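# Move old fluorescent tube from wall fixture into carton

## Task

Remove the old fluorescent tube from the wall-mounted light fixture and set it down lying flat on the bottom of the carton. The carton is loose and must finish resting flat and entirely on the desk. The tube is glass and counts as broken if it moves fast while no hand holds it (for example, dropping more than a few centimetres), if it moves fast while touching anything other than the robot, or if it strikes the LED tube at speed. A broken tube means failure. The robot must not fall over or finish leaning, or the task fails.

## Robot and tools

ROBOT. LinearBot: a wheeled base that can drive in any direction, with a column about 1.7 m high. A carriage slides up it (lift_m) and carries two six-joint arms, each ending in a five-finger hand (left hand on the left arm). Arm bases sit roughly 0.57 m + lift_m above the floor, and parts of the carriage hang about 0.15 m lower. The hand point can be 0.78 m from the shoulder but only about 0.4 m beneath the arm base; straight fingers add 0.07 m. Parked arm: joints 1-6 = 0, 0.05, 0.05, 1.45, 0, 0. Cameras: carriage_camera (fixed, facing ahead, tilted about 20 degrees down), left_wrist_camera and right_wrist_camera (on the little-finger side, aimed at the hand point). Images are 896x504.

FRAMES. Base frame, metres: origin on the floor below the base centre, x ahead, y left, z up. left_hand and right_hand report each hand point in this frame; the real hand is usually lower, more so when reaching far or carrying weight. Odometry frame is the base frame as it was at the start; base_odometry counts wheel rotation (slip counts as travel), heading in rad, left positive, -3.142 to 3.142.

move: one action plus optional cameras and blocking.
- base: an object with exactly one key, each a relative offset from where the base last measured itself: translate_m (m, forward +, -2 to 2), strafe_m (m, left +, -2 to 2), rotate_rad (rad, counter-clockwise/left +, -6.3 to 6.3).
- joints: a single flat object keyed by name, covering lift and both arms and hands; each value is an absolute target, and unnamed keys keep their old targets. lift_m 0 to 1 m. For each side: joint1 -2.617 to 3.054 (swing about vertical, 0 ahead, + left); joint2 0 to 3.141 (shoulder: 0 upper arm pointing back level, 1.57 up, 3.14 forward level); joint3 0 to 3.141 (elbow, 0 folded, 3.14 straight); joint4 -1.57 to 1.57 (wrist pitch, + lifts fingertips); joint5 -1.57 to 1.57 (wrist yaw, + swings fingertips RIGHT, opposite to joint1); joint6 -2.094 to 2.094 (roll about the finger direction, + clockwise seen from forearm). All in rad. Hand keys <side>_hand_little, _ring, _middle, _index, _thumb_bend, _thumb_turn: -1 to 1, +1 open/straight, -1 closed; thumb_turn -1 puts the thumb facing the fingers. <side>_hand_force_limit (-1 to 1) sets the stopping force, linear from about 0 N to 10 N (15 N for the thumb motors); <side>_hand_speed (-0.96 to 1), full speed from +0.48 up. Both start at 0 and -0.8.
- speeds: per-action caps: translate_m and strafe_m 0.02-0.5 m/s, rotate_rad 0.05-1.57 rad/s, lift_m 0.08-0.27 m/s (default 0.25).
- min_time_s: 0.1-8 s, shortest duration for the arm motions; too short makes arms rush and overshoot, 2 or more gives straighter paths.
- cameras: list of names or ["all"]; [] for none; if omitted, all for an empty move, none otherwise.
- blocking: true/omitted returns when everything rests; false returns within about 0.5 s while motion continues, and a later move overrides only what it names.
An action lasts at most 15 s; moves end with time_out after 14 s.

wait: seconds 0 to 10, optional cameras; returns early once running moves settle. stop: brakes your running motions (the base coasts a little); braked parts read stopped and may keep pressing. zoom_image: camera plus region [x0, y0, x1, y1] in pixels from the top-left, at most 504 by 504, on that camera's latest image. show_instructions: reference pages. finished_scene: optional scene 1; ends the scene permanently, so the tube must already be resting correctly.

RESULTS. base_status and joint_status per motion: done, moving, off_target (resting short, maybe still pushing), stopped, contact_stop, time_out, not_followed, limit_stop_at_motor_heat. The move line gives done or the worst status; pictures lists image order. joint command not followed means an arm target was withheld, usually because the arms would come too close. on_its_own lists uncommanded behaviour (held at = target). motor_effort in percent, peak in brackets; a lift effort that keeps dropping while lowering means a hand is resting on something. Joint torques are in N m. <side>_hand_stopped_by has six words (little, ring, middle, index, thumb_bend, thumb_turn): moving, target, force, stalled, fault. <side>_<motor>_load_n in N, + means pushed open; a lost grip shows as load near 0. MOTOR HOT warns of heating; OVER-TEMPERATURE FAULT means that arm went limp for 30-60 s, after which resend targets. If a call is refused or an unrequested stop occurs, the remaining move/wait/finished_scene calls in that reply are skipped.

GRIPPING. A finger motor only starts when its target changes, then locks on arrival or when load reaches the force limit. Close at hand_speed -0.94 or lower for a soft grip. Thumb turned in front wraps objects about 0.035-0.065 m thick. To tighten, raise force_limit and send a more-closed target.

AVOID. Dropping or bumping the glass tube; moving it quickly while it touches the fixture, desk, carton or LED tube; knocking the carton askew or off the desk. Arms colliding or pressing on each other. Hard hits on fixed objects. Tipping: keep the carriage low and arms tucked when driving, and avoid pulling on fixed things or sudden stops. Arms held stretched out heat up; park them while pausing. Arms have no contact stop and keep pushing when blocked. After a base contact_stop, back off about 0.2 m the way you came.

Each tool is called as name(argument=value, ...) on one line, values as JSON.

Reference images:

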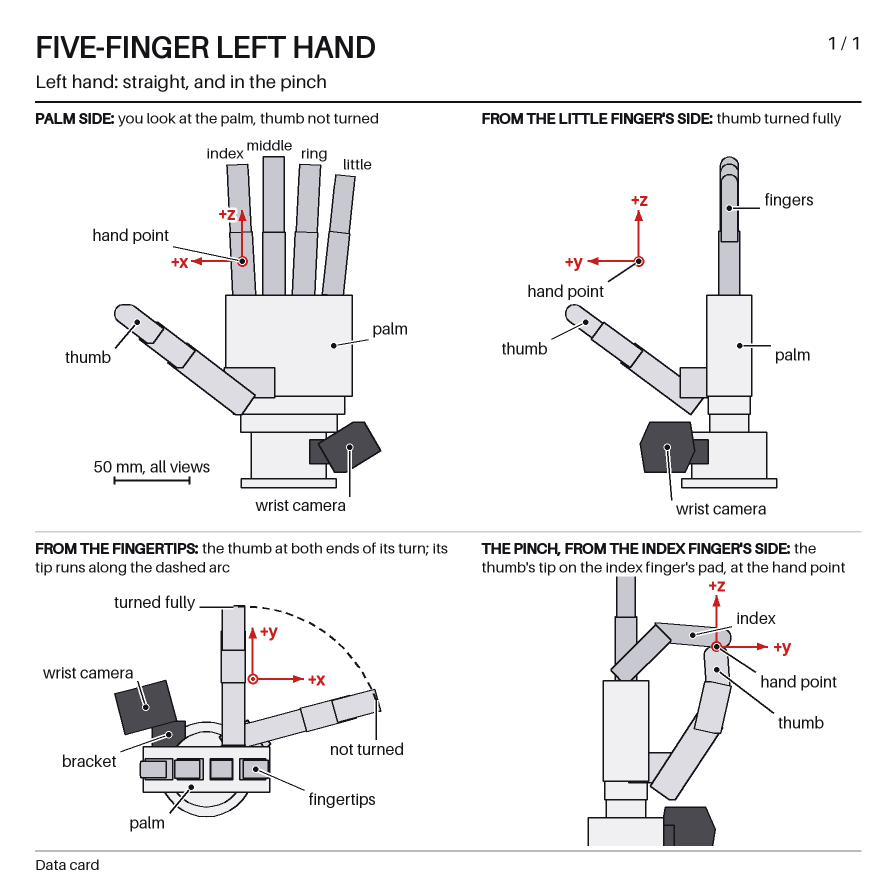

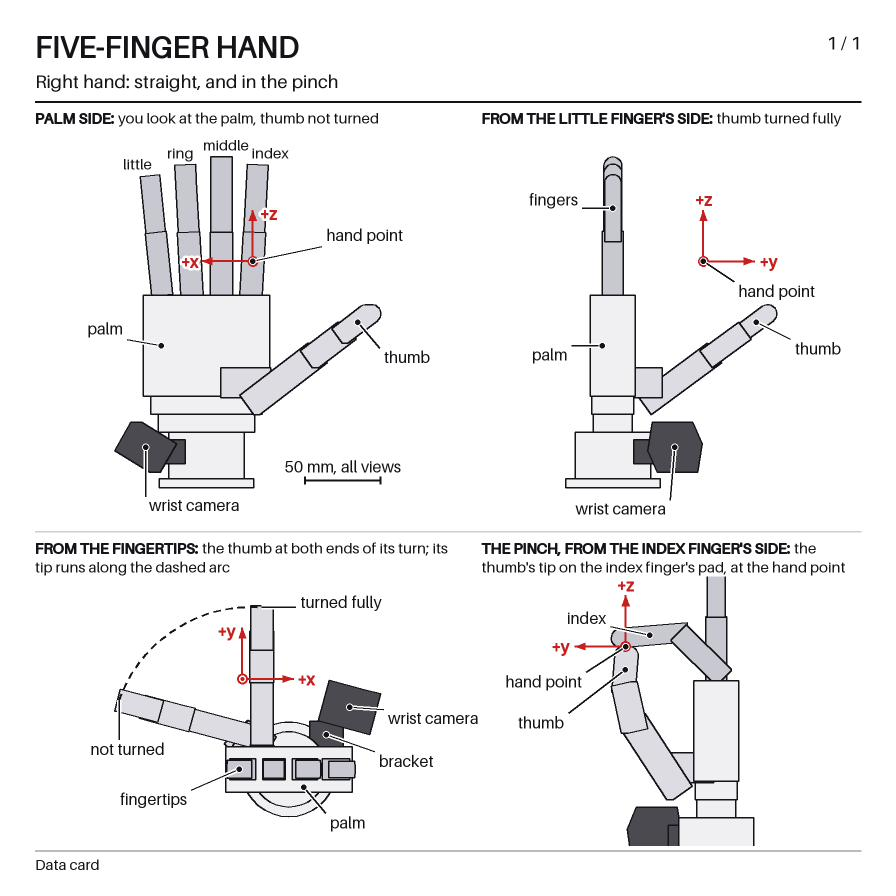

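## Session

move()

Scene clock: 0.00 s.
Joint torques (N m): no reading
base_odometry: x=+0.000 y=+0.000 heading=+0.000
base_status: not commanded
joint_positions: lift_m=+0.300 left_joint1_rad=+0.015 left_joint2_rad=+0.062 left_joint3_rad=+0.046 left_joint4_rad=+1.428 left_joint5_rad=+0.001 left_joint6_rad=-0.038 right_joint1_rad=-0.001 right_joint2_rad=+0.049 right_joint3_rad=+0.064 right_joint4_rad=+1.457 right_joint5_rad=+0.047 right_joint6_rad=+0.028 left_hand_little=+1.000 left_hand_ring=+1.000 left_hand_middle=+1.000 left_hand_index=+1.000 left_hand_thumb_turn=+1.000 left_hand_thumb_bend=+1.000 left_hand_force_limit=+0.000 left_hand_speed=-0.800 right_hand_little=+1.000 right_hand_ring=+1.000 right_hand_middle=+1.000 right_hand_index=+1.000 right_hand_thumb_turn=+1.000 right_hand_thumb_bend=+1.000 right_hand_force_limit=+0.000 right_hand_speed=-0.800
joint_status: not commanded
left_hand_stopped_by: target,target,target,target,target,target
right_hand_stopped_by: target,target,target,target,target,target
left_little_load_n: 0.0
left_ring_load_n: 0.0
left_middle_load_n: 0.0
left_index_load_n: 0.0
left_thumb_bend_load_n: 0.0
left_thumb_turn_load_n: 0.0
right_little_load_n: 0.0
right_ring_load_n: 0.0
right_middle_load_n: 0.0
right_index_load_n: 0.0
right_thumb_bend_load_n: 0.0
right_thumb_turn_load_n: 0.0
motor_effort: lift_m=+21 drive_wheels=-3
left_hand: x=+0.3347 y=+0.2797 z=+1.2925 quat_wxyz=(+0.697, -0.057, +0.055, -0.713) (m; base frame)
right_hand: x=+0.3171 y=-0.2882 z=+1.3036 quat_wxyz=(+0.715, -0.018, +0.052, -0.697) (m; base frame)
pictures: carriage_camera, left_wrist_camera, right_wrist_camera

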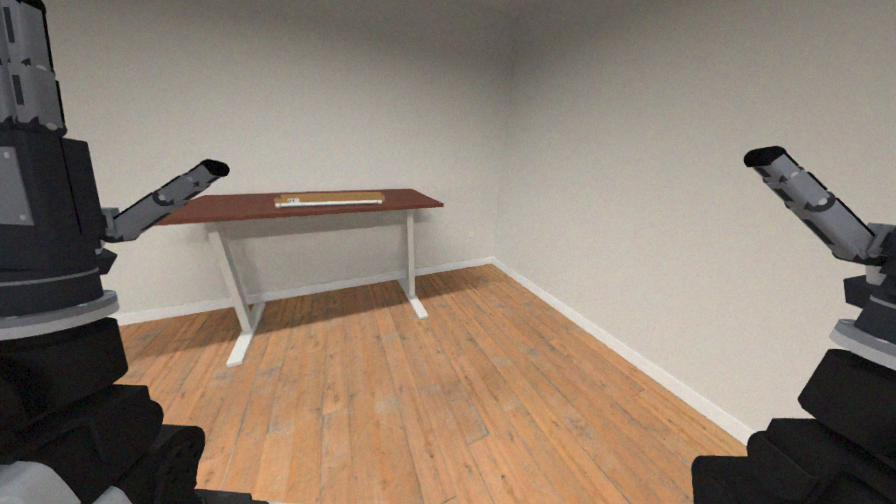

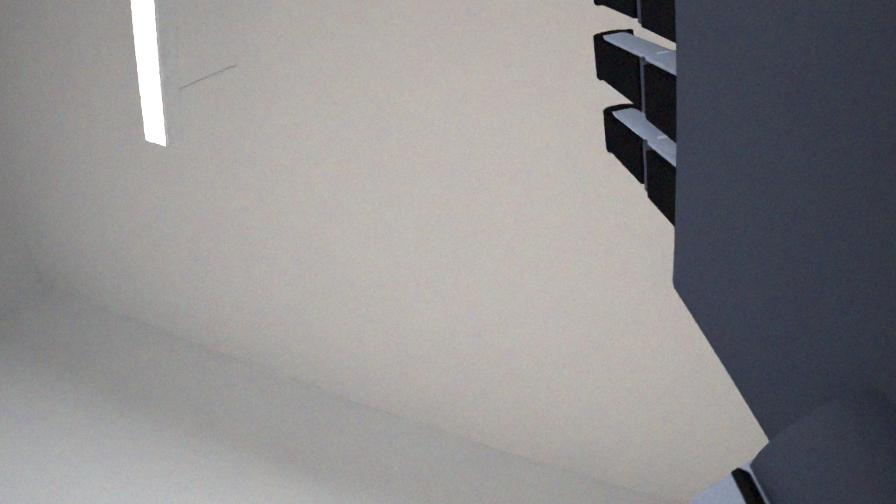

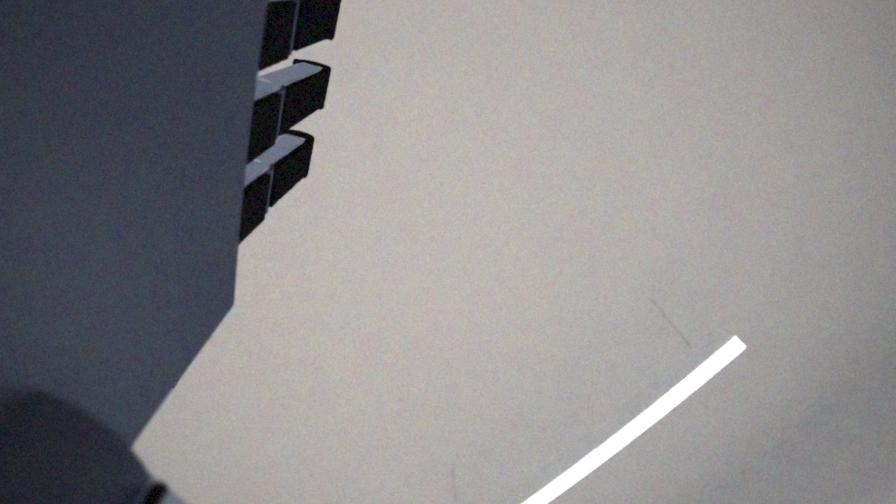

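zoom_image(camera="carriage_camera", region=[140, 140, 460, 320])

move(base={"rotate_rad": 0.9}, cameras=["carriage_camera"])

Scaled by 1.575.

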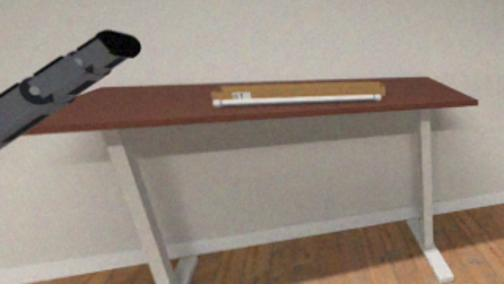

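Scene clock: 2.53 s.
Joint torques (N m): left_arm=[-0.32 3.93 6.37 0.14 0.08 0.04] | right_arm=[0.14 4 5.75 0.01 -0.03 0.09]
move: done
base_odometry: x=+0.000 y=+0.000 heading=+0.900
base_status: done
joint_positions: lift_m=+0.300 left_joint1_rad=+0.015 left_joint2_rad=+0.062 left_joint3_rad=+0.046 left_joint4_rad=+1.428 left_joint5_rad=+0.001 left_joint6_rad=-0.038 right_joint1_rad=-0.001 right_joint2_rad=+0.049 right_joint3_rad=+0.064 right_joint4_rad=+1.455 right_joint5_rad=+0.047 right_joint6_rad=+0.028 left_hand_little=+1.000 left_hand_ring=+1.000 left_hand_middle=+1.000 left_hand_index=+1.000 left_hand_thumb_turn=+1.000 left_hand_thumb_bend=+1.000 left_hand_force_limit=+0.000 left_hand_speed=-0.800 right_hand_little=+1.000 right_hand_ring=+1.000 right_hand_middle=+1.000 right_hand_index=+1.000 right_hand_thumb_turn=+1.000 right_hand_thumb_bend=+1.000 right_hand_force_limit=+0.000 right_hand_speed=-0.800
joint_status: not commanded
left_hand_stopped_by: target,target,target,target,target,target
right_hand_stopped_by: target,target,target,target,target,target
left_little_load_n: 0.0
left_ring_load_n: 0.0
left_middle_load_n: 0.0
left_index_load_n: 0.0
left_thumb_bend_load_n: 0.0
left_thumb_turn_load_n: 0.0
right_little_load_n: 0.0
right_ring_load_n: 0.0
right_middle_load_n: 0.0
right_index_load_n: 0.0
right_thumb_bend_load_n: 0.0
right_thumb_turn_load_n: -0.5
motor_effort: lift_m=+20(23) drive_wheels=+6(29)
left_hand: x=+0.3347 y=+0.2797 z=+1.2925 quat_wxyz=(+0.697, -0.057, +0.055, -0.713) (m; base frame)
right_hand: x=+0.3175 y=-0.2882 z=+1.3034 quat_wxyz=(+0.715, -0.018, +0.053, -0.697) (m; base frame)
pictures: carriage_camera

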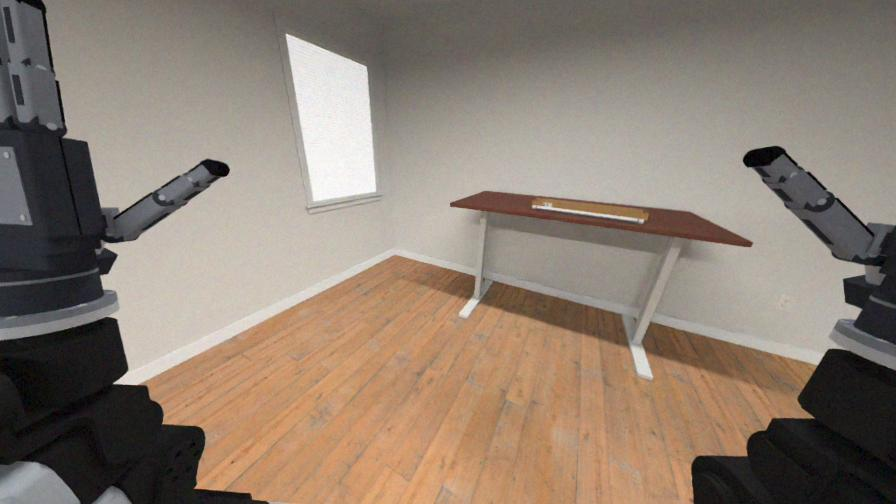

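move(base={"rotate_rad": 1.4}, cameras=["carriage_camera"])

move(base={"rotate_rad": 1.4}, cameras=["carriage_camera"])

move(base={"rotate_rad": 1.4}, cameras=["carriage_camera"])

Scene clock: 5.60 s.
Joint torques (N m): left_arm=[-0.42 3.86 6.23 0.16 0.07 0.03] | right_arm=[0.21 4.04 5.71 0.05 -0.04 0.08]
move: done
base_odometry: x=+0.000 y=+0.000 heading=+2.299
base_status: done
joint_positions: lift_m=+0.300 left_joint1_rad=+0.015 left_joint2_rad=+0.062 left_joint3_rad=+0.046 left_joint4_rad=+1.428 left_joint5_rad=+0.001 left_joint6_rad=-0.038 right_joint1_rad=-0.001 right_joint2_rad=+0.049 right_joint3_rad=+0.064 right_joint4_rad=+1.454 right_joint5_rad=+0.047 right_joint6_rad=+0.028 left_hand_little=+1.000 left_hand_ring=+1.000 left_hand_middle=+1.000 left_hand_index=+1.000 left_hand_thumb_turn=+1.000 left_hand_thumb_bend=+1.000 left_hand_force_limit=+0.000 left_hand_speed=-0.800 right_hand_little=+1.000 right_hand_ring=+1.000 right_hand_middle=+1.000 right_hand_index=+1.000 right_hand_thumb_turn=+1.000 right_hand_thumb_bend=+1.000 right_hand_force_limit=+0.000 right_hand_speed=-0.800
joint_status: not commanded
left_hand_stopped_by: target,target,target,target,target,target
right_hand_stopped_by: target,target,target,target,target,target
left_little_load_n: 0.0
left_ring_load_n: 0.0
left_middle_load_n: 0.0
left_index_load_n: 0.0
left_thumb_bend_load_n: 0.0
left_thumb_turn_load_n: 0.0
right_little_load_n: -0.5
right_ring_load_n: 0.0
right_middle_load_n: 0.0
right_index_load_n: 0.0
right_thumb_bend_load_n: 0.0
right_thumb_turn_load_n: 0.0
motor_effort: lift_m=+21(23) drive_wheels=+6(20)
left_hand: x=+0.3347 y=+0.2797 z=+1.2925 quat_wxyz=(+0.697, -0.057, +0.055, -0.713) (m; base frame)
right_hand: x=+0.3179 y=-0.2882 z=+1.3033 quat_wxyz=(+0.715, -0.019, +0.053, -0.697) (m; base frame)
pictures: carriage_camera

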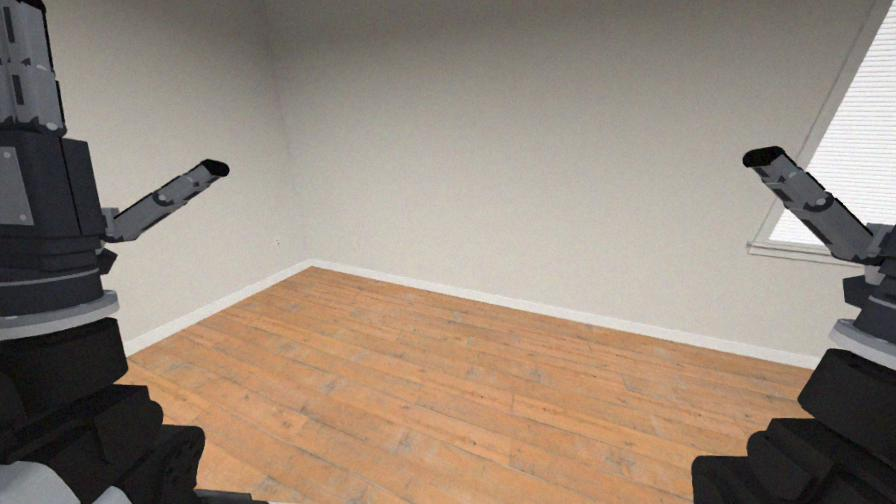

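Scene clock: 8.57 s.
Joint torques (N m): left_arm=[-0.28 3.85 6.24 0.17 0.06 0.06] | right_arm=[0.18 4.01 5.78 0.06 -0.03 0.09]
move: done
base_odometry: x=+0.000 y=+0.000 heading=-2.585
base_status: done
joint_positions: lift_m=+0.300 left_joint1_rad=+0.015 left_joint2_rad=+0.062 left_joint3_rad=+0.046 left_joint4_rad=+1.428 left_joint5_rad=+0.001 left_joint6_rad=-0.038 right_joint1_rad=-0.001 right_joint2_rad=+0.049 right_joint3_rad=+0.064 right_joint4_rad=+1.452 right_joint5_rad=+0.047 right_joint6_rad=+0.028 left_hand_little=+1.000 left_hand_ring=+1.000 left_hand_middle=+1.000 left_hand_index=+1.000 left_hand_thumb_turn=+1.000 left_hand_thumb_bend=+1.000 left_hand_force_limit=+0.000 left_hand_speed=-0.800 right_hand_little=+1.000 right_hand_ring=+1.000 right_hand_middle=+1.000 right_hand_index=+1.000 right_hand_thumb_turn=+1.000 right_hand_thumb_bend=+1.000 right_hand_force_limit=+0.000 right_hand_speed=-0.800
joint_status: not commanded
left_hand_stopped_by: target,target,target,target,target,target
right_hand_stopped_by: target,target,target,target,target,target
left_little_load_n: 0.0
left_ring_load_n: 0.0
left_middle_load_n: 0.0
left_index_load_n: 0.0
left_thumb_bend_load_n: 0.0
left_thumb_turn_load_n: 0.0
right_little_load_n: 0.0
right_ring_load_n: 0.0
right_middle_load_n: 0.0
right_index_load_n: 0.0
right_thumb_bend_load_n: 0.0
right_thumb_turn_load_n: 0.0
motor_effort: lift_m=+21(24) drive_wheels=+7(20)
left_hand: x=+0.3347 y=+0.2797 z=+1.2925 quat_wxyz=(+0.697, -0.057, +0.055, -0.713) (m; base frame)
right_hand: x=+0.3183 y=-0.2882 z=+1.3032 quat_wxyz=(+0.715, -0.019, +0.054, -0.697) (m; base frame)
pictures: carriage_camera

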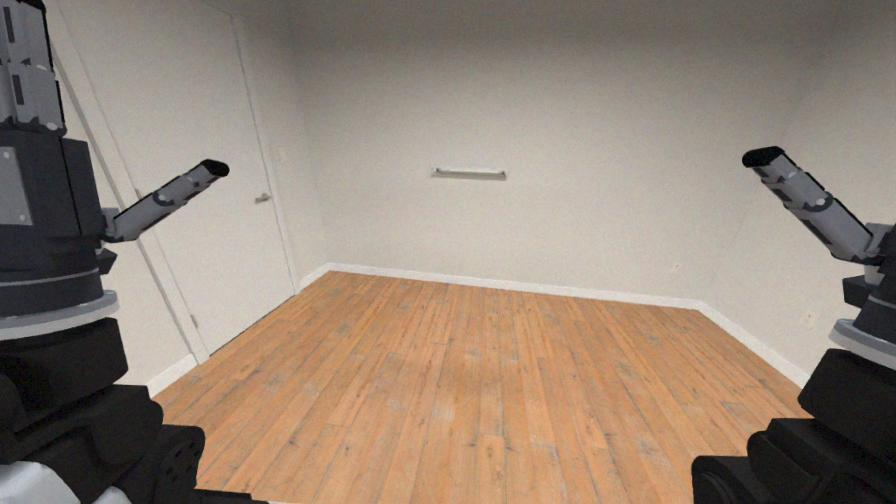

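Scene clock: 11.50 s.
Joint torques (N m): left_arm=[-0.24 3.75 6.24 0.15 0.05 0.02] | right_arm=[0.17 4.01 5.81 0.07 -0.04 0.08]
move: done
base_odometry: x=+0.000 y=+0.000 heading=-1.185
base_status: done
joint_positions: lift_m=+0.300 left_joint1_rad=+0.015 left_joint2_rad=+0.062 left_joint3_rad=+0.046 left_joint4_rad=+1.428 left_joint5_rad=+0.001 left_joint6_rad=-0.038 right_joint1_rad=-0.001 right_joint2_rad=+0.049 right_joint3_rad=+0.064 right_joint4_rad=+1.451 right_joint5_rad=+0.047 right_joint6_rad=+0.028 left_hand_little=+1.000 left_hand_ring=+1.000 left_hand_middle=+1.000 left_hand_index=+1.000 left_hand_thumb_turn=+1.000 left_hand_thumb_bend=+1.000 left_hand_force_limit=+0.000 left_hand_speed=-0.800 right_hand_little=+1.000 right_hand_ring=+1.000 right_hand_middle=+1.000 right_hand_index=+1.000 right_hand_thumb_turn=+1.000 right_hand_thumb_bend=+1.000 right_hand_force_limit=+0.000 right_hand_speed=-0.800
joint_status: not commanded
left_hand_stopped_by: target,target,target,target,target,target
right_hand_stopped_by: target,target,target,target,target,target
left_little_load_n: 0.0
left_ring_load_n: 0.0
left_middle_load_n: 0.0
left_index_load_n: 0.0
left_thumb_bend_load_n: 0.0
left_thumb_turn_load_n: 0.0
right_little_load_n: 0.0
right_ring_load_n: 0.0
right_middle_load_n: 0.0
right_index_load_n: 0.0
right_thumb_bend_load_n: 0.0
right_thumb_turn_load_n: 0.0
motor_effort: lift_m=+21(23) drive_wheels=+6(19)
left_hand: x=+0.3347 y=+0.2797 z=+1.2925 quat_wxyz=(+0.697, -0.058, +0.055, -0.713) (m; base frame)
right_hand: x=+0.3185 y=-0.2882 z=+1.3031 quat_wxyz=(+0.715, -0.020, +0.054, -0.697) (m; base frame)
pictures: carriage_camera

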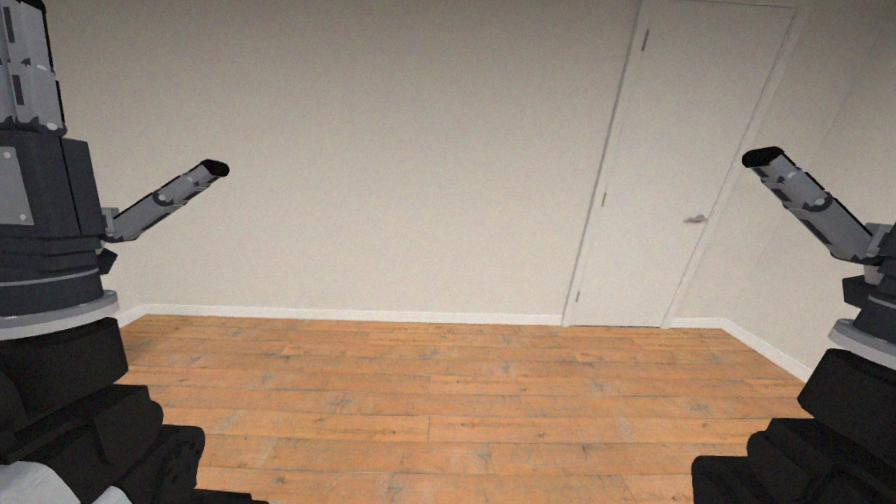

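move(base={"rotate_rad": -1.63}, cameras=["carriage_camera"])

zoom_image(camera="carriage_camera", region=[330, 120, 560, 250])

Scene clock: 15.07 s.
Joint torques (N m): left_arm=[-0.31 3.9 6.26 0.17 0.06 0.04] | right_arm=[0.2 3.99 5.75 0.08 -0.05 0.07]
move: done
base_odometry: x=+0.000 y=+0.000 heading=-2.815
base_status: done
joint_positions: lift_m=+0.300 left_joint1_rad=+0.015 left_joint2_rad=+0.062 left_joint3_rad=+0.046 left_joint4_rad=+1.428 left_joint5_rad=+0.001 left_joint6_rad=-0.038 right_joint1_rad=-0.001 right_joint2_rad=+0.049 right_joint3_rad=+0.064 right_joint4_rad=+1.451 right_joint5_rad=+0.047 right_joint6_rad=+0.028 left_hand_little=+1.000 left_hand_ring=+1.000 left_hand_middle=+1.000 left_hand_index=+1.000 left_hand_thumb_turn=+1.000 left_hand_thumb_bend=+1.000 left_hand_force_limit=+0.000 left_hand_speed=-0.800 right_hand_little=+1.000 right_hand_ring=+1.000 right_hand_middle=+1.000 right_hand_index=+1.000 right_hand_thumb_turn=+1.000 right_hand_thumb_bend=+1.000 right_hand_force_limit=+0.000 right_hand_speed=-0.800
joint_status: not commanded
left_hand_stopped_by: target,target,target,target,target,target
right_hand_stopped_by: target,target,target,target,target,target
left_little_load_n: 0.0
left_ring_load_n: 0.0
left_middle_load_n: 0.0
left_index_load_n: 0.0
left_thumb_bend_load_n: 0.0
left_thumb_turn_load_n: 0.0
right_little_load_n: 0.0
right_ring_load_n: 0.0
right_middle_load_n: 0.0
right_index_load_n: 0.0
right_thumb_bend_load_n: 0.0
right_thumb_turn_load_n: 0.0
motor_effort: lift_m=+22(22) drive_wheels=+6(31)
left_hand: x=+0.3347 y=+0.2797 z=+1.2925 quat_wxyz=(+0.697, -0.058, +0.055, -0.713) (m; base frame)
right_hand: x=+0.3185 y=-0.2882 z=+1.3031 quat_wxyz=(+0.715, -0.020, +0.054, -0.697) (m; base frame)
pictures: carriage_camera

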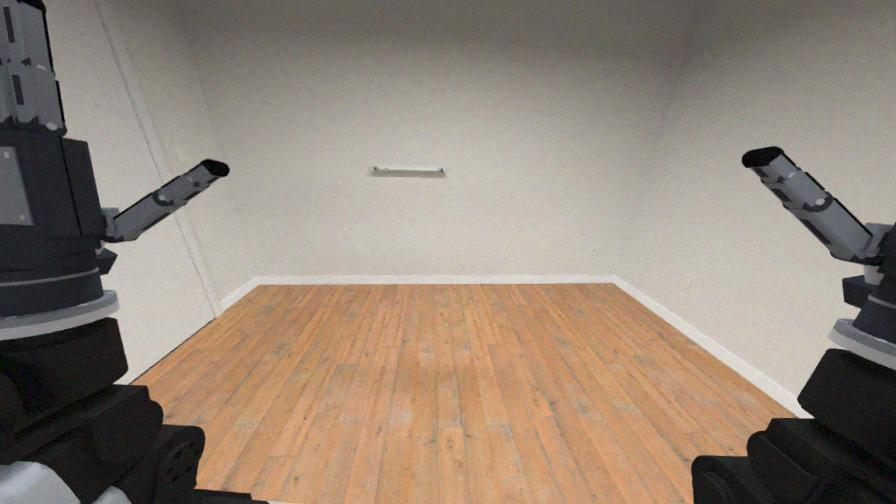

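Scaled by 2.191.

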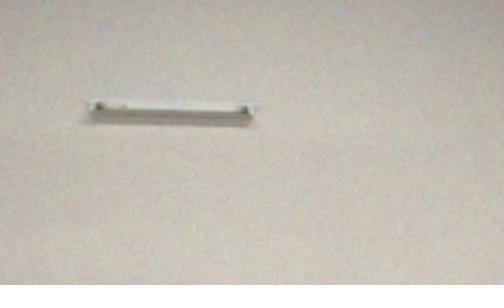

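move(base={"strafe_m": 0.37})

move(base={"translate_m": 1.2}, cameras=["carriage_camera"])

zoom_image(camera="carriage_camera", region=[320, 60, 580, 210])

Scene clock: 18.03 s.
Joint torques (N m): left_arm=[-0.14 3.78 6.26 0.17 0.06 0.02] | right_arm=[0.28 4.04 5.65 0.08 -0.02 0.08]
move: done
base_odometry: x=+0.118 y=-0.351 heading=-2.816
base_status: done
joint_positions: lift_m=+0.300 left_joint1_rad=+0.015 left_joint2_rad=+0.062 left_joint3_rad=+0.046 left_joint4_rad=+1.428 left_joint5_rad=+0.001 left_joint6_rad=-0.038 right_joint1_rad=-0.001 right_joint2_rad=+0.049 right_joint3_rad=+0.064 right_joint4_rad=+1.451 right_joint5_rad=+0.047 right_joint6_rad=+0.028 left_hand_little=+1.000 left_hand_ring=+1.000 left_hand_middle=+1.000 left_hand_index=+1.000 left_hand_thumb_turn=+1.000 left_hand_thumb_bend=+1.000 left_hand_force_limit=+0.000 left_hand_speed=-0.800 right_hand_little=+1.000 right_hand_ring=+1.000 right_hand_middle=+1.000 right_hand_index=+1.000 right_hand_thumb_turn=+1.000 right_hand_thumb_bend=+1.000 right_hand_force_limit=+0.000 right_hand_speed=-0.800
joint_status: not commanded
left_hand_stopped_by: target,target,target,target,target,target
right_hand_stopped_by: target,target,target,target,target,target
left_little_load_n: 0.0
left_ring_load_n: 0.0
left_middle_load_n: 0.0
left_index_load_n: 0.0
left_thumb_bend_load_n: 0.0
left_thumb_turn_load_n: -0.5
right_little_load_n: 0.0
right_ring_load_n: 0.0
right_middle_load_n: 0.0
right_index_load_n: 0.0
right_thumb_bend_load_n: 0.0
right_thumb_turn_load_n: 0.0
motor_effort: lift_m=+22(23) drive_wheels=-19(26)
left_hand: x=+0.3347 y=+0.2797 z=+1.2925 quat_wxyz=(+0.697, -0.058, +0.055, -0.713) (m; base frame)
right_hand: x=+0.3185 y=-0.2881 z=+1.3031 quat_wxyz=(+0.715, -0.020, +0.054, -0.697) (m; base frame)
pictures: none

Scene clock: 22.73 s.
Joint torques (N m): left_arm=[-0.23 4.01 6.23 0.11 0.08 0.02] | right_arm=[0.16 4.03 5.78 0.06 -0.02 0.08]
move: done
base_odometry: x=-1.019 y=-0.736 heading=-2.815
base_status: done
joint_positions: lift_m=+0.300 left_joint1_rad=+0.015 left_joint2_rad=+0.062 left_joint3_rad=+0.046 left_joint4_rad=+1.428 left_joint5_rad=+0.001 left_joint6_rad=-0.038 right_joint1_rad=-0.001 right_joint2_rad=+0.049 right_joint3_rad=+0.064 right_joint4_rad=+1.453 right_joint5_rad=+0.047 right_joint6_rad=+0.028 left_hand_little=+1.000 left_hand_ring=+1.000 left_hand_middle=+1.000 left_hand_index=+1.000 left_hand_thumb_turn=+1.000 left_hand_thumb_bend=+1.000 left_hand_force_limit=+0.000 left_hand_speed=-0.800 right_hand_little=+1.000 right_hand_ring=+1.000 right_hand_middle=+1.000 right_hand_index=+1.000 right_hand_thumb_turn=+1.000 right_hand_thumb_bend=+1.000 right_hand_force_limit=+0.000 right_hand_speed=-0.800
joint_status: not commanded
left_hand_stopped_by: target,target,target,target,target,target
right_hand_stopped_by: target,target,target,target,target,target
left_little_load_n: 0.0
left_ring_load_n: 0.0
left_middle_load_n: 0.0
left_index_load_n: 0.0
left_thumb_bend_load_n: 0.0
left_thumb_turn_load_n: 0.0
right_little_load_n: 0.0
right_ring_load_n: 0.0
right_middle_load_n: 0.0
right_index_load_n: 0.0
right_thumb_bend_load_n: 0.0
right_thumb_turn_load_n: 0.0
motor_effort: lift_m=+21(23) drive_wheels=-10(19)
left_hand: x=+0.3348 y=+0.2797 z=+1.2925 quat_wxyz=(+0.697, -0.058, +0.055, -0.713) (m; base frame)
right_hand: x=+0.3181 y=-0.2882 z=+1.3032 quat_wxyz=(+0.715, -0.019, +0.054, -0.697) (m; base frame)
pictures: carriage_camera

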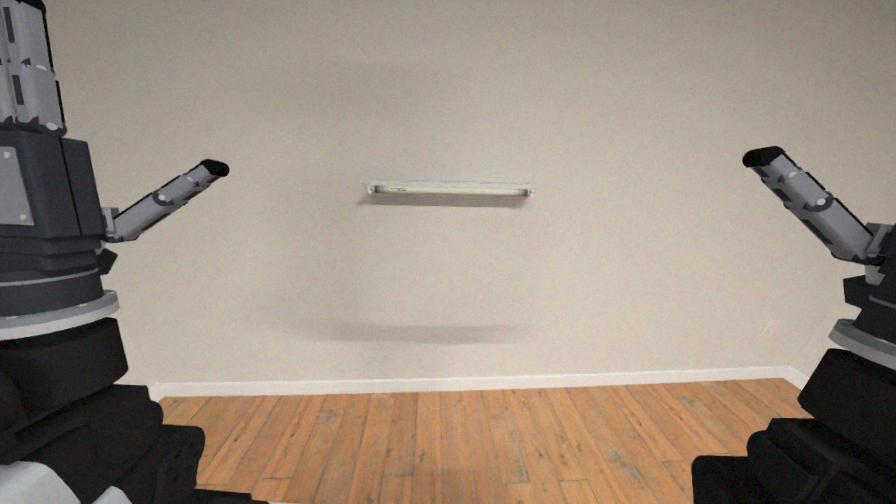

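Scaled by 1.938.

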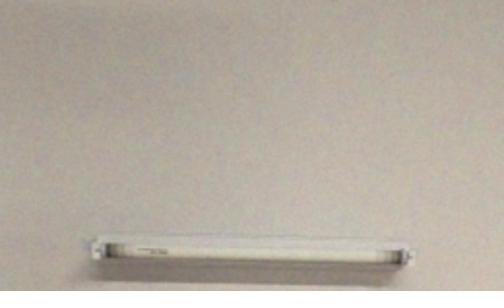

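move(base={"rotate_rad": 0.03})

move(base={"translate_m": 0.5}, cameras=["all"])

zoom_image(camera="carriage_camera", region=[280, 60, 460, 220])

zoom_image(camera="carriage_camera", region=[440, 60, 620, 220])

Scene clock: 24.90 s.
Joint torques (N m): left_arm=[-0.16 3.96 6.19 0.15 0.07 0.05] | right_arm=[0.31 4.01 5.74 0.03 -0.02 0.08]
move: done
base_odometry: x=-1.019 y=-0.736 heading=-2.786
base_status: done
joint_positions: lift_m=+0.300 left_joint1_rad=+0.015 left_joint2_rad=+0.062 left_joint3_rad=+0.046 left_joint4_rad=+1.428 left_joint5_rad=+0.001 left_joint6_rad=-0.038 right_joint1_rad=-0.001 right_joint2_rad=+0.049 right_joint3_rad=+0.064 right_joint4_rad=+1.453 right_joint5_rad=+0.047 right_joint6_rad=+0.028 left_hand_little=+1.000 left_hand_ring=+1.000 left_hand_middle=+1.000 left_hand_index=+1.000 left_hand_thumb_turn=+1.000 left_hand_thumb_bend=+1.000 left_hand_force_limit=+0.000 left_hand_speed=-0.800 right_hand_little=+1.000 right_hand_ring=+1.000 right_hand_middle=+1.000 right_hand_index=+1.000 right_hand_thumb_turn=+1.000 right_hand_thumb_bend=+1.000 right_hand_force_limit=+0.000 right_hand_speed=-0.800
joint_status: not commanded
left_hand_stopped_by: target,target,target,target,target,target
right_hand_stopped_by: target,target,target,target,target,target
left_little_load_n: 0.0
left_ring_load_n: 0.0
left_middle_load_n: 0.0
left_index_load_n: 0.0
left_thumb_bend_load_n: 0.0
left_thumb_turn_load_n: 0.0
right_little_load_n: 0.0
right_ring_load_n: 0.0
right_middle_load_n: 0.0
right_index_load_n: -0.5
right_thumb_bend_load_n: 0.0
right_thumb_turn_load_n: 0.0
motor_effort: lift_m=+21(23) drive_wheels=-17(18)
left_hand: x=+0.3348 y=+0.2797 z=+1.2925 quat_wxyz=(+0.697, -0.058, +0.055, -0.713) (m; base frame)
right_hand: x=+0.3180 y=-0.2882 z=+1.3033 quat_wxyz=(+0.715, -0.019, +0.053, -0.697) (m; base frame)
pictures: none

Scene clock: 28.03 s.
Joint torques (N m): left_arm=[-0.24 4.01 6.23 0.14 0.05 0] | right_arm=[0.23 4.18 5.76 0.06 -0.04 0.09]
move: done
base_odometry: x=-1.487 y=-0.910 heading=-2.785
base_status: done
joint_positions: lift_m=+0.300 left_joint1_rad=+0.015 left_joint2_rad=+0.062 left_joint3_rad=+0.046 left_joint4_rad=+1.428 left_joint5_rad=+0.001 left_joint6_rad=-0.038 right_joint1_rad=-0.001 right_joint2_rad=+0.049 right_joint3_rad=+0.064 right_joint4_rad=+1.453 right_joint5_rad=+0.047 right_joint6_rad=+0.028 left_hand_little=+1.000 left_hand_ring=+1.000 left_hand_middle=+1.000 left_hand_index=+1.000 left_hand_thumb_turn=+1.000 left_hand_thumb_bend=+1.000 left_hand_force_limit=+0.000 left_hand_speed=-0.800 right_hand_little=+1.000 right_hand_ring=+1.000 right_hand_middle=+1.000 right_hand_index=+1.000 right_hand_thumb_turn=+1.000 right_hand_thumb_bend=+1.000 right_hand_force_limit=+0.000 right_hand_speed=-0.800
joint_status: not commanded
left_hand_stopped_by: target,target,target,target,target,target
right_hand_stopped_by: target,target,target,target,target,target
left_little_load_n: 0.0
left_ring_load_n: 0.0
left_middle_load_n: 0.0
left_index_load_n: 0.0
left_thumb_bend_load_n: 0.0
left_thumb_turn_load_n: 0.0
right_little_load_n: 0.0
right_ring_load_n: 0.0
right_middle_load_n: 0.0
right_index_load_n: 0.0
right_thumb_bend_load_n: 0.0
right_thumb_turn_load_n: 0.0
motor_effort: lift_m=+22(23) drive_wheels=-15(32)
left_hand: x=+0.3348 y=+0.2797 z=+1.2925 quat_wxyz=(+0.697, -0.058, +0.055, -0.713) (m; base frame)
right_hand: x=+0.3181 y=-0.2882 z=+1.3032 quat_wxyz=(+0.715, -0.019, +0.054, -0.697) (m; base frame)
pictures: carriage_camera, left_wrist_camera, right_wrist_camera

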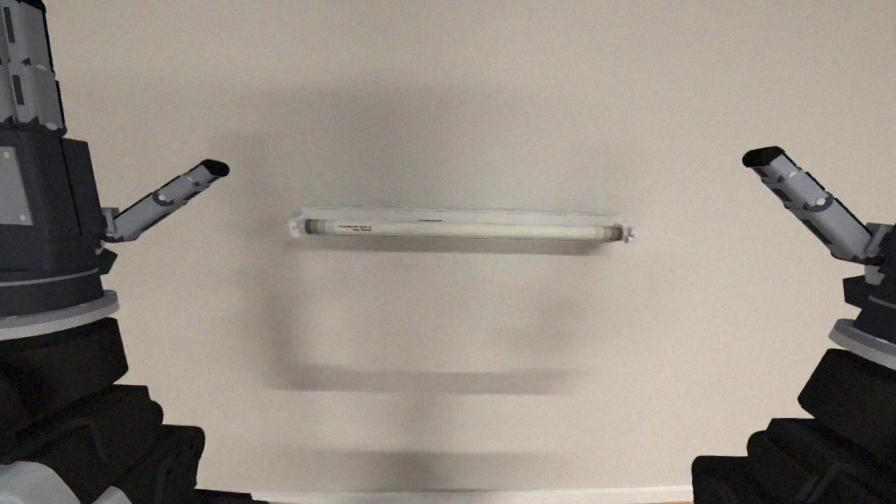

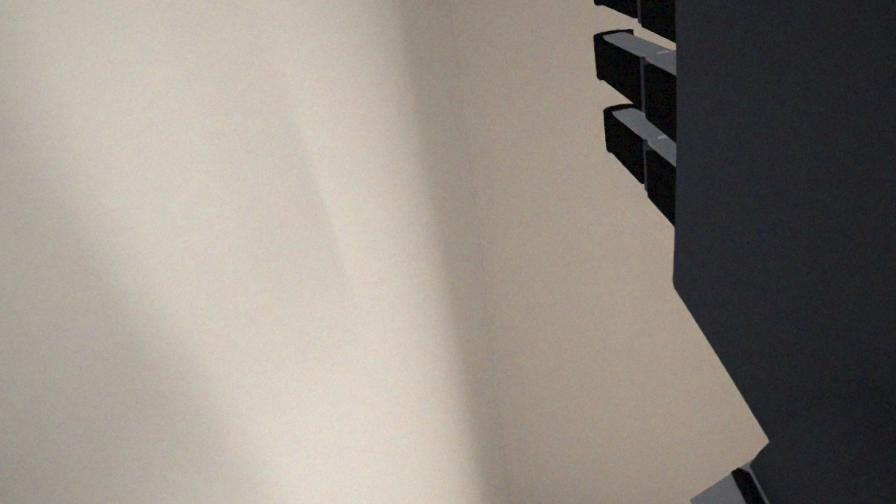

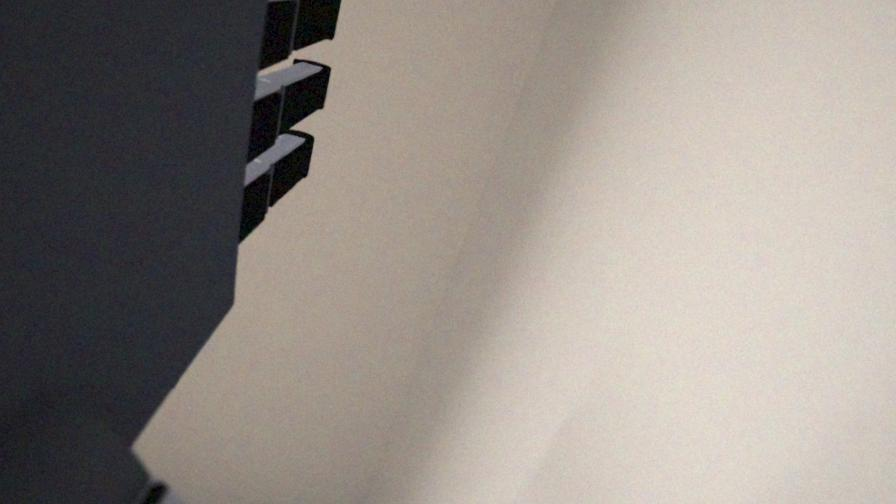

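Scaled by 2.800.

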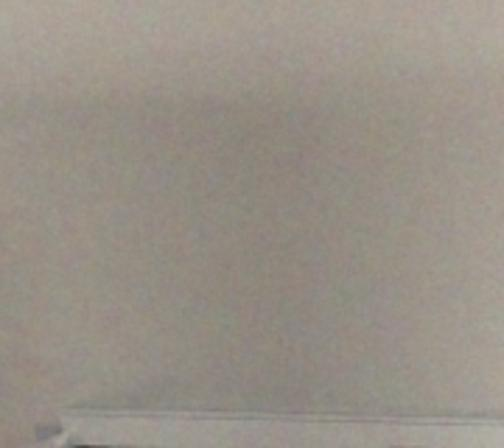

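Scaled by 2.800.

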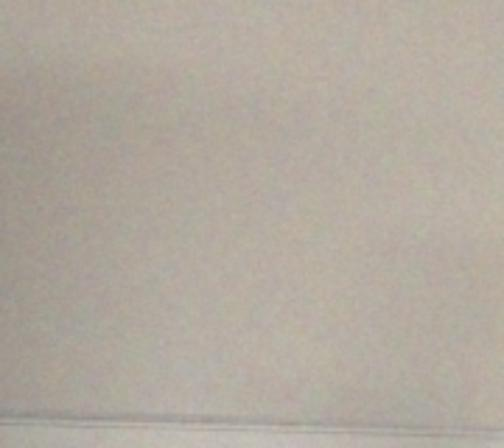

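move(joints={"left_joint1_rad":0,"left_joint2_rad":0.6,"left_joint3_rad":0.6,"left_joint4_rad":1.45,"left_joint5_rad":0,"left_joint6_rad":0,"right_joint1_rad":0,"right_joint2_rad":0.6,"right_joint3_rad":0.6,"right_joint4_rad":1.45,"right_joint5_rad":0,"right_joint6_rad":0,"left_hand_thumb_turn":-1,"right_hand_thumb_turn":-1}, cameras=["all"])

zoom_image(camera="carriage_camera", region=[280, 180, 400, 260])

zoom_image(camera="carriage_camera", region=[530, 180, 650, 260])

Scene clock: 34.33 s.
Joint torques (N m): left_arm=[-0.5 3.4 7.66 0.32 0 0.1] | right_arm=[0.36 2.82 8.05 0.15 -0.1 -0.02]
move: done
base_odometry: x=-1.487 y=-0.910 heading=-2.785
base_status: not commanded
joint_positions: lift_m=+0.300 left_joint1_rad=+0.006 left_joint2_rad=+0.588 left_joint3_rad=+0.573 left_joint4_rad=+1.433 left_joint5_rad=+0.001 left_joint6_rad=-0.011 right_joint1_rad=-0.001 right_joint2_rad=+0.593 right_joint3_rad=+0.574 right_joint4_rad=+1.451 right_joint5_rad=+0.009 right_joint6_rad=+0.010 left_hand_little=+1.000 left_hand_ring=+1.000 left_hand_middle=+1.000 left_hand_index=+1.000 left_hand_thumb_turn=-1.000 left_hand_thumb_bend=+1.000 left_hand_force_limit=+0.000 left_hand_speed=-0.800 right_hand_little=+1.000 right_hand_ring=+1.000 right_hand_middle=+1.000 right_hand_index=+1.000 right_hand_thumb_turn=-1.000 right_hand_thumb_bend=+1.000 right_hand_force_limit=+0.000 right_hand_speed=-0.800
joint_status: all done
left_hand_stopped_by: target,target,target,target,target,target
right_hand_stopped_by: target,target,target,target,target,target
left_little_load_n: 0.0
left_ring_load_n: 0.0
left_middle_load_n: 0.0
left_index_load_n: 0.0
left_thumb_bend_load_n: 0.0
left_thumb_turn_load_n: 0.0
right_little_load_n: 0.0
right_ring_load_n: 0.0
right_middle_load_n: 0.0
right_index_load_n: 0.0
right_thumb_bend_load_n: 0.0
right_thumb_turn_load_n: 0.0
motor_effort: lift_m=+22(23) drive_wheels=-14(18)
left_hand: x=+0.3772 y=+0.2806 z=+1.4235 quat_wxyz=(+0.703, -0.054, +0.054, -0.707) (m; base frame)
right_hand: x=+0.3742 y=-0.2818 z=+1.4254 quat_wxyz=(+0.708, -0.045, +0.052, -0.703) (m; base frame)
pictures: carriage_camera, left_wrist_camera, right_wrist_camera

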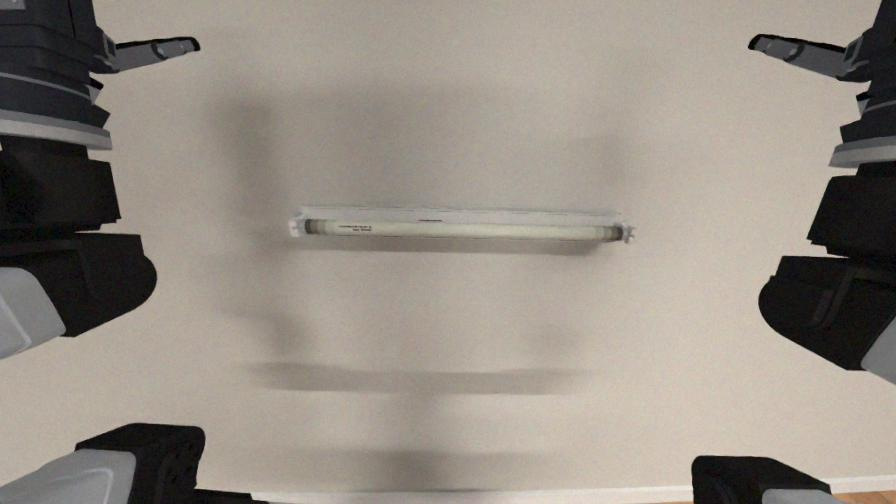

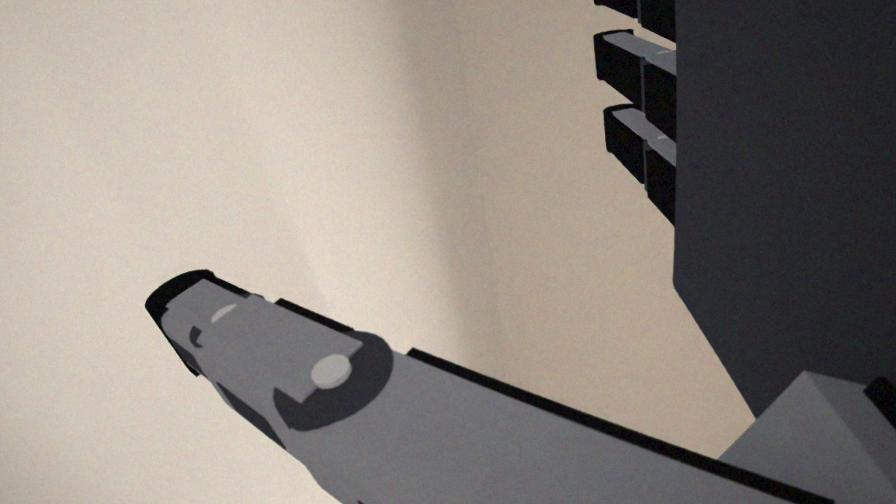

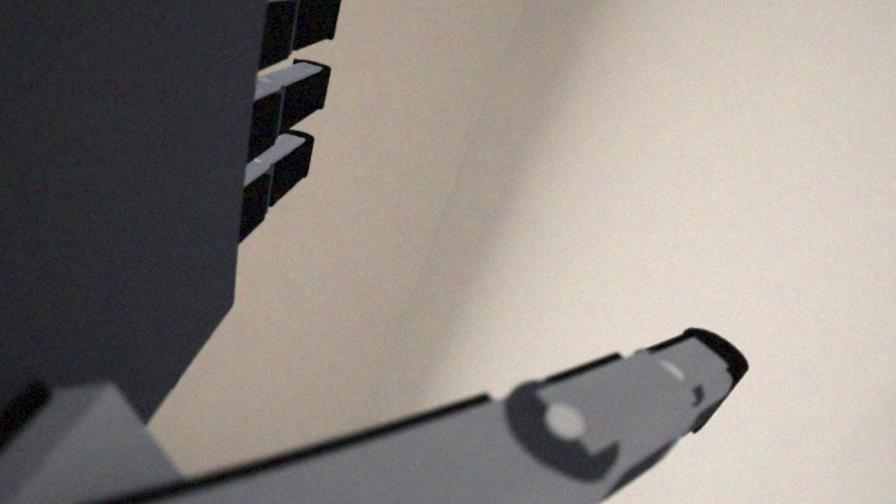

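Scaled by 4.200.

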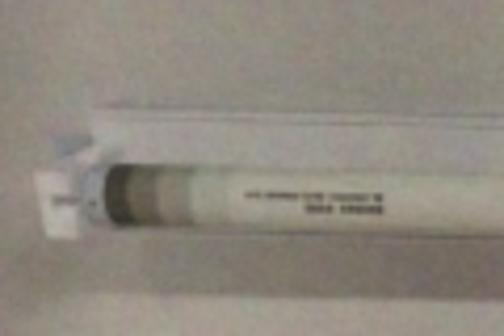

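Scaled by 4.200.

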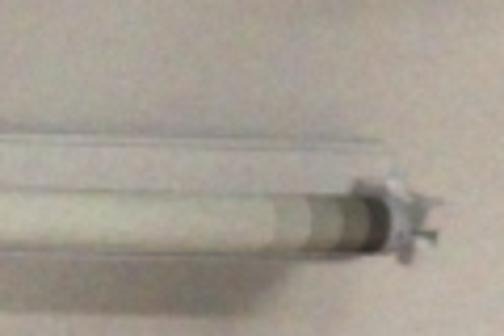

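move(joints={"left_joint4_rad":1.0,"right_joint4_rad":1.0}, cameras=["all"])

Scene clock: 35.83 s.
Joint torques (N m): left_arm=[-0.66 2.58 8.18 0.89 0.04 0.11] | right_arm=[0.32 2.03 8.92 1.15 -0.09 -0.02]
move: done
base_odometry: x=-1.487 y=-0.910 heading=-2.785
base_status: not commanded
joint_positions: lift_m=+0.300 left_joint1_rad=+0.006 left_joint2_rad=+0.588 left_joint3_rad=+0.576 left_joint4_rad=+1.012 left_joint5_rad=+0.001 left_joint6_rad=-0.011 right_joint1_rad=-0.001 right_joint2_rad=+0.593 right_joint3_rad=+0.574 right_joint4_rad=+1.009 right_joint5_rad=+0.009 right_joint6_rad=+0.010 left_hand_little=+1.000 left_hand_ring=+1.000 left_hand_middle=+1.000 left_hand_index=+1.000 left_hand_thumb_turn=-1.000 left_hand_thumb_bend=+1.000 left_hand_force_limit=+0.000 left_hand_speed=-0.800 right_hand_little=+1.000 right_hand_ring=+1.000 right_hand_middle=+1.000 right_hand_index=+1.000 right_hand_thumb_turn=-1.000 right_hand_thumb_bend=+1.000 right_hand_force_limit=+0.000 right_hand_speed=-0.800
joint_status: all done
left_hand_stopped_by: target,target,target,target,target,target
right_hand_stopped_by: target,target,target,target,target,target
left_little_load_n: 0.0
left_ring_load_n: 0.0
left_middle_load_n: 0.0
left_index_load_n: 0.0
left_thumb_bend_load_n: 0.0
left_thumb_turn_load_n: 0.0
right_little_load_n: 0.0
right_ring_load_n: 0.0
right_middle_load_n: 0.0
right_index_load_n: 0.0
right_thumb_bend_load_n: 0.0
right_thumb_turn_load_n: 0.0
motor_effort: lift_m=+18(23) drive_wheels=-15(18)
left_hand: x=+0.4723 y=+0.2811 z=+1.3617 quat_wxyz=(+0.677, -0.200, +0.197, -0.680) (m; base frame)
right_hand: x=+0.4752 y=-0.2820 z=+1.3595 quat_wxyz=(+0.680, -0.198, +0.206, -0.676) (m; base frame)
pictures: carriage_camera, left_wrist_camera, right_wrist_camera

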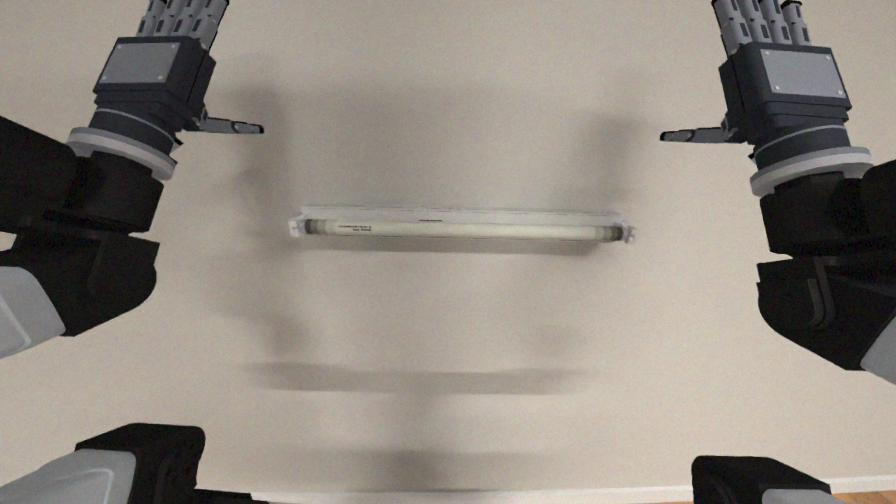

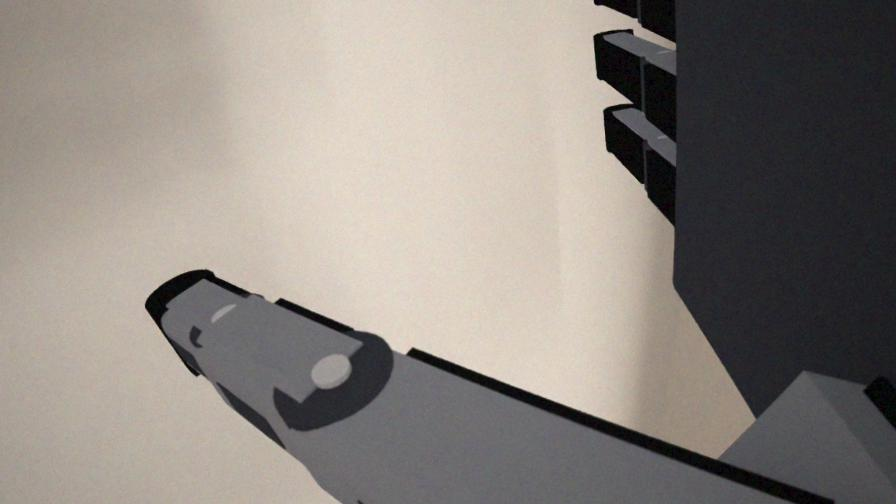

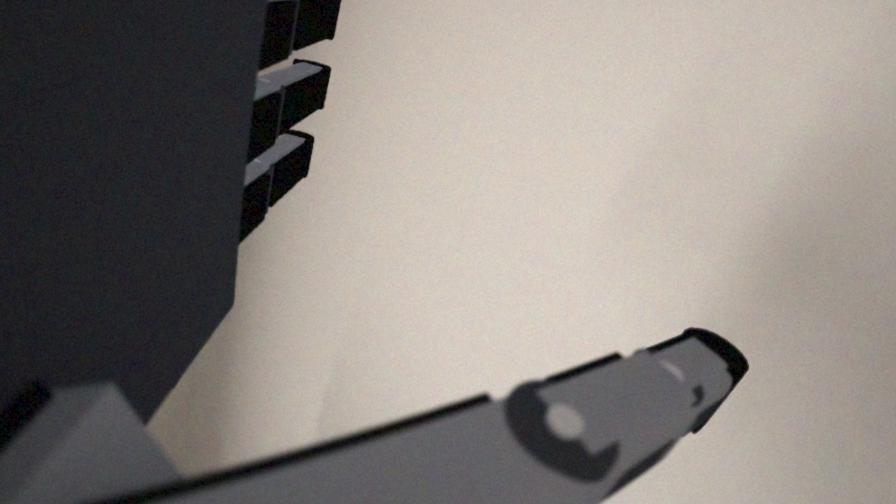

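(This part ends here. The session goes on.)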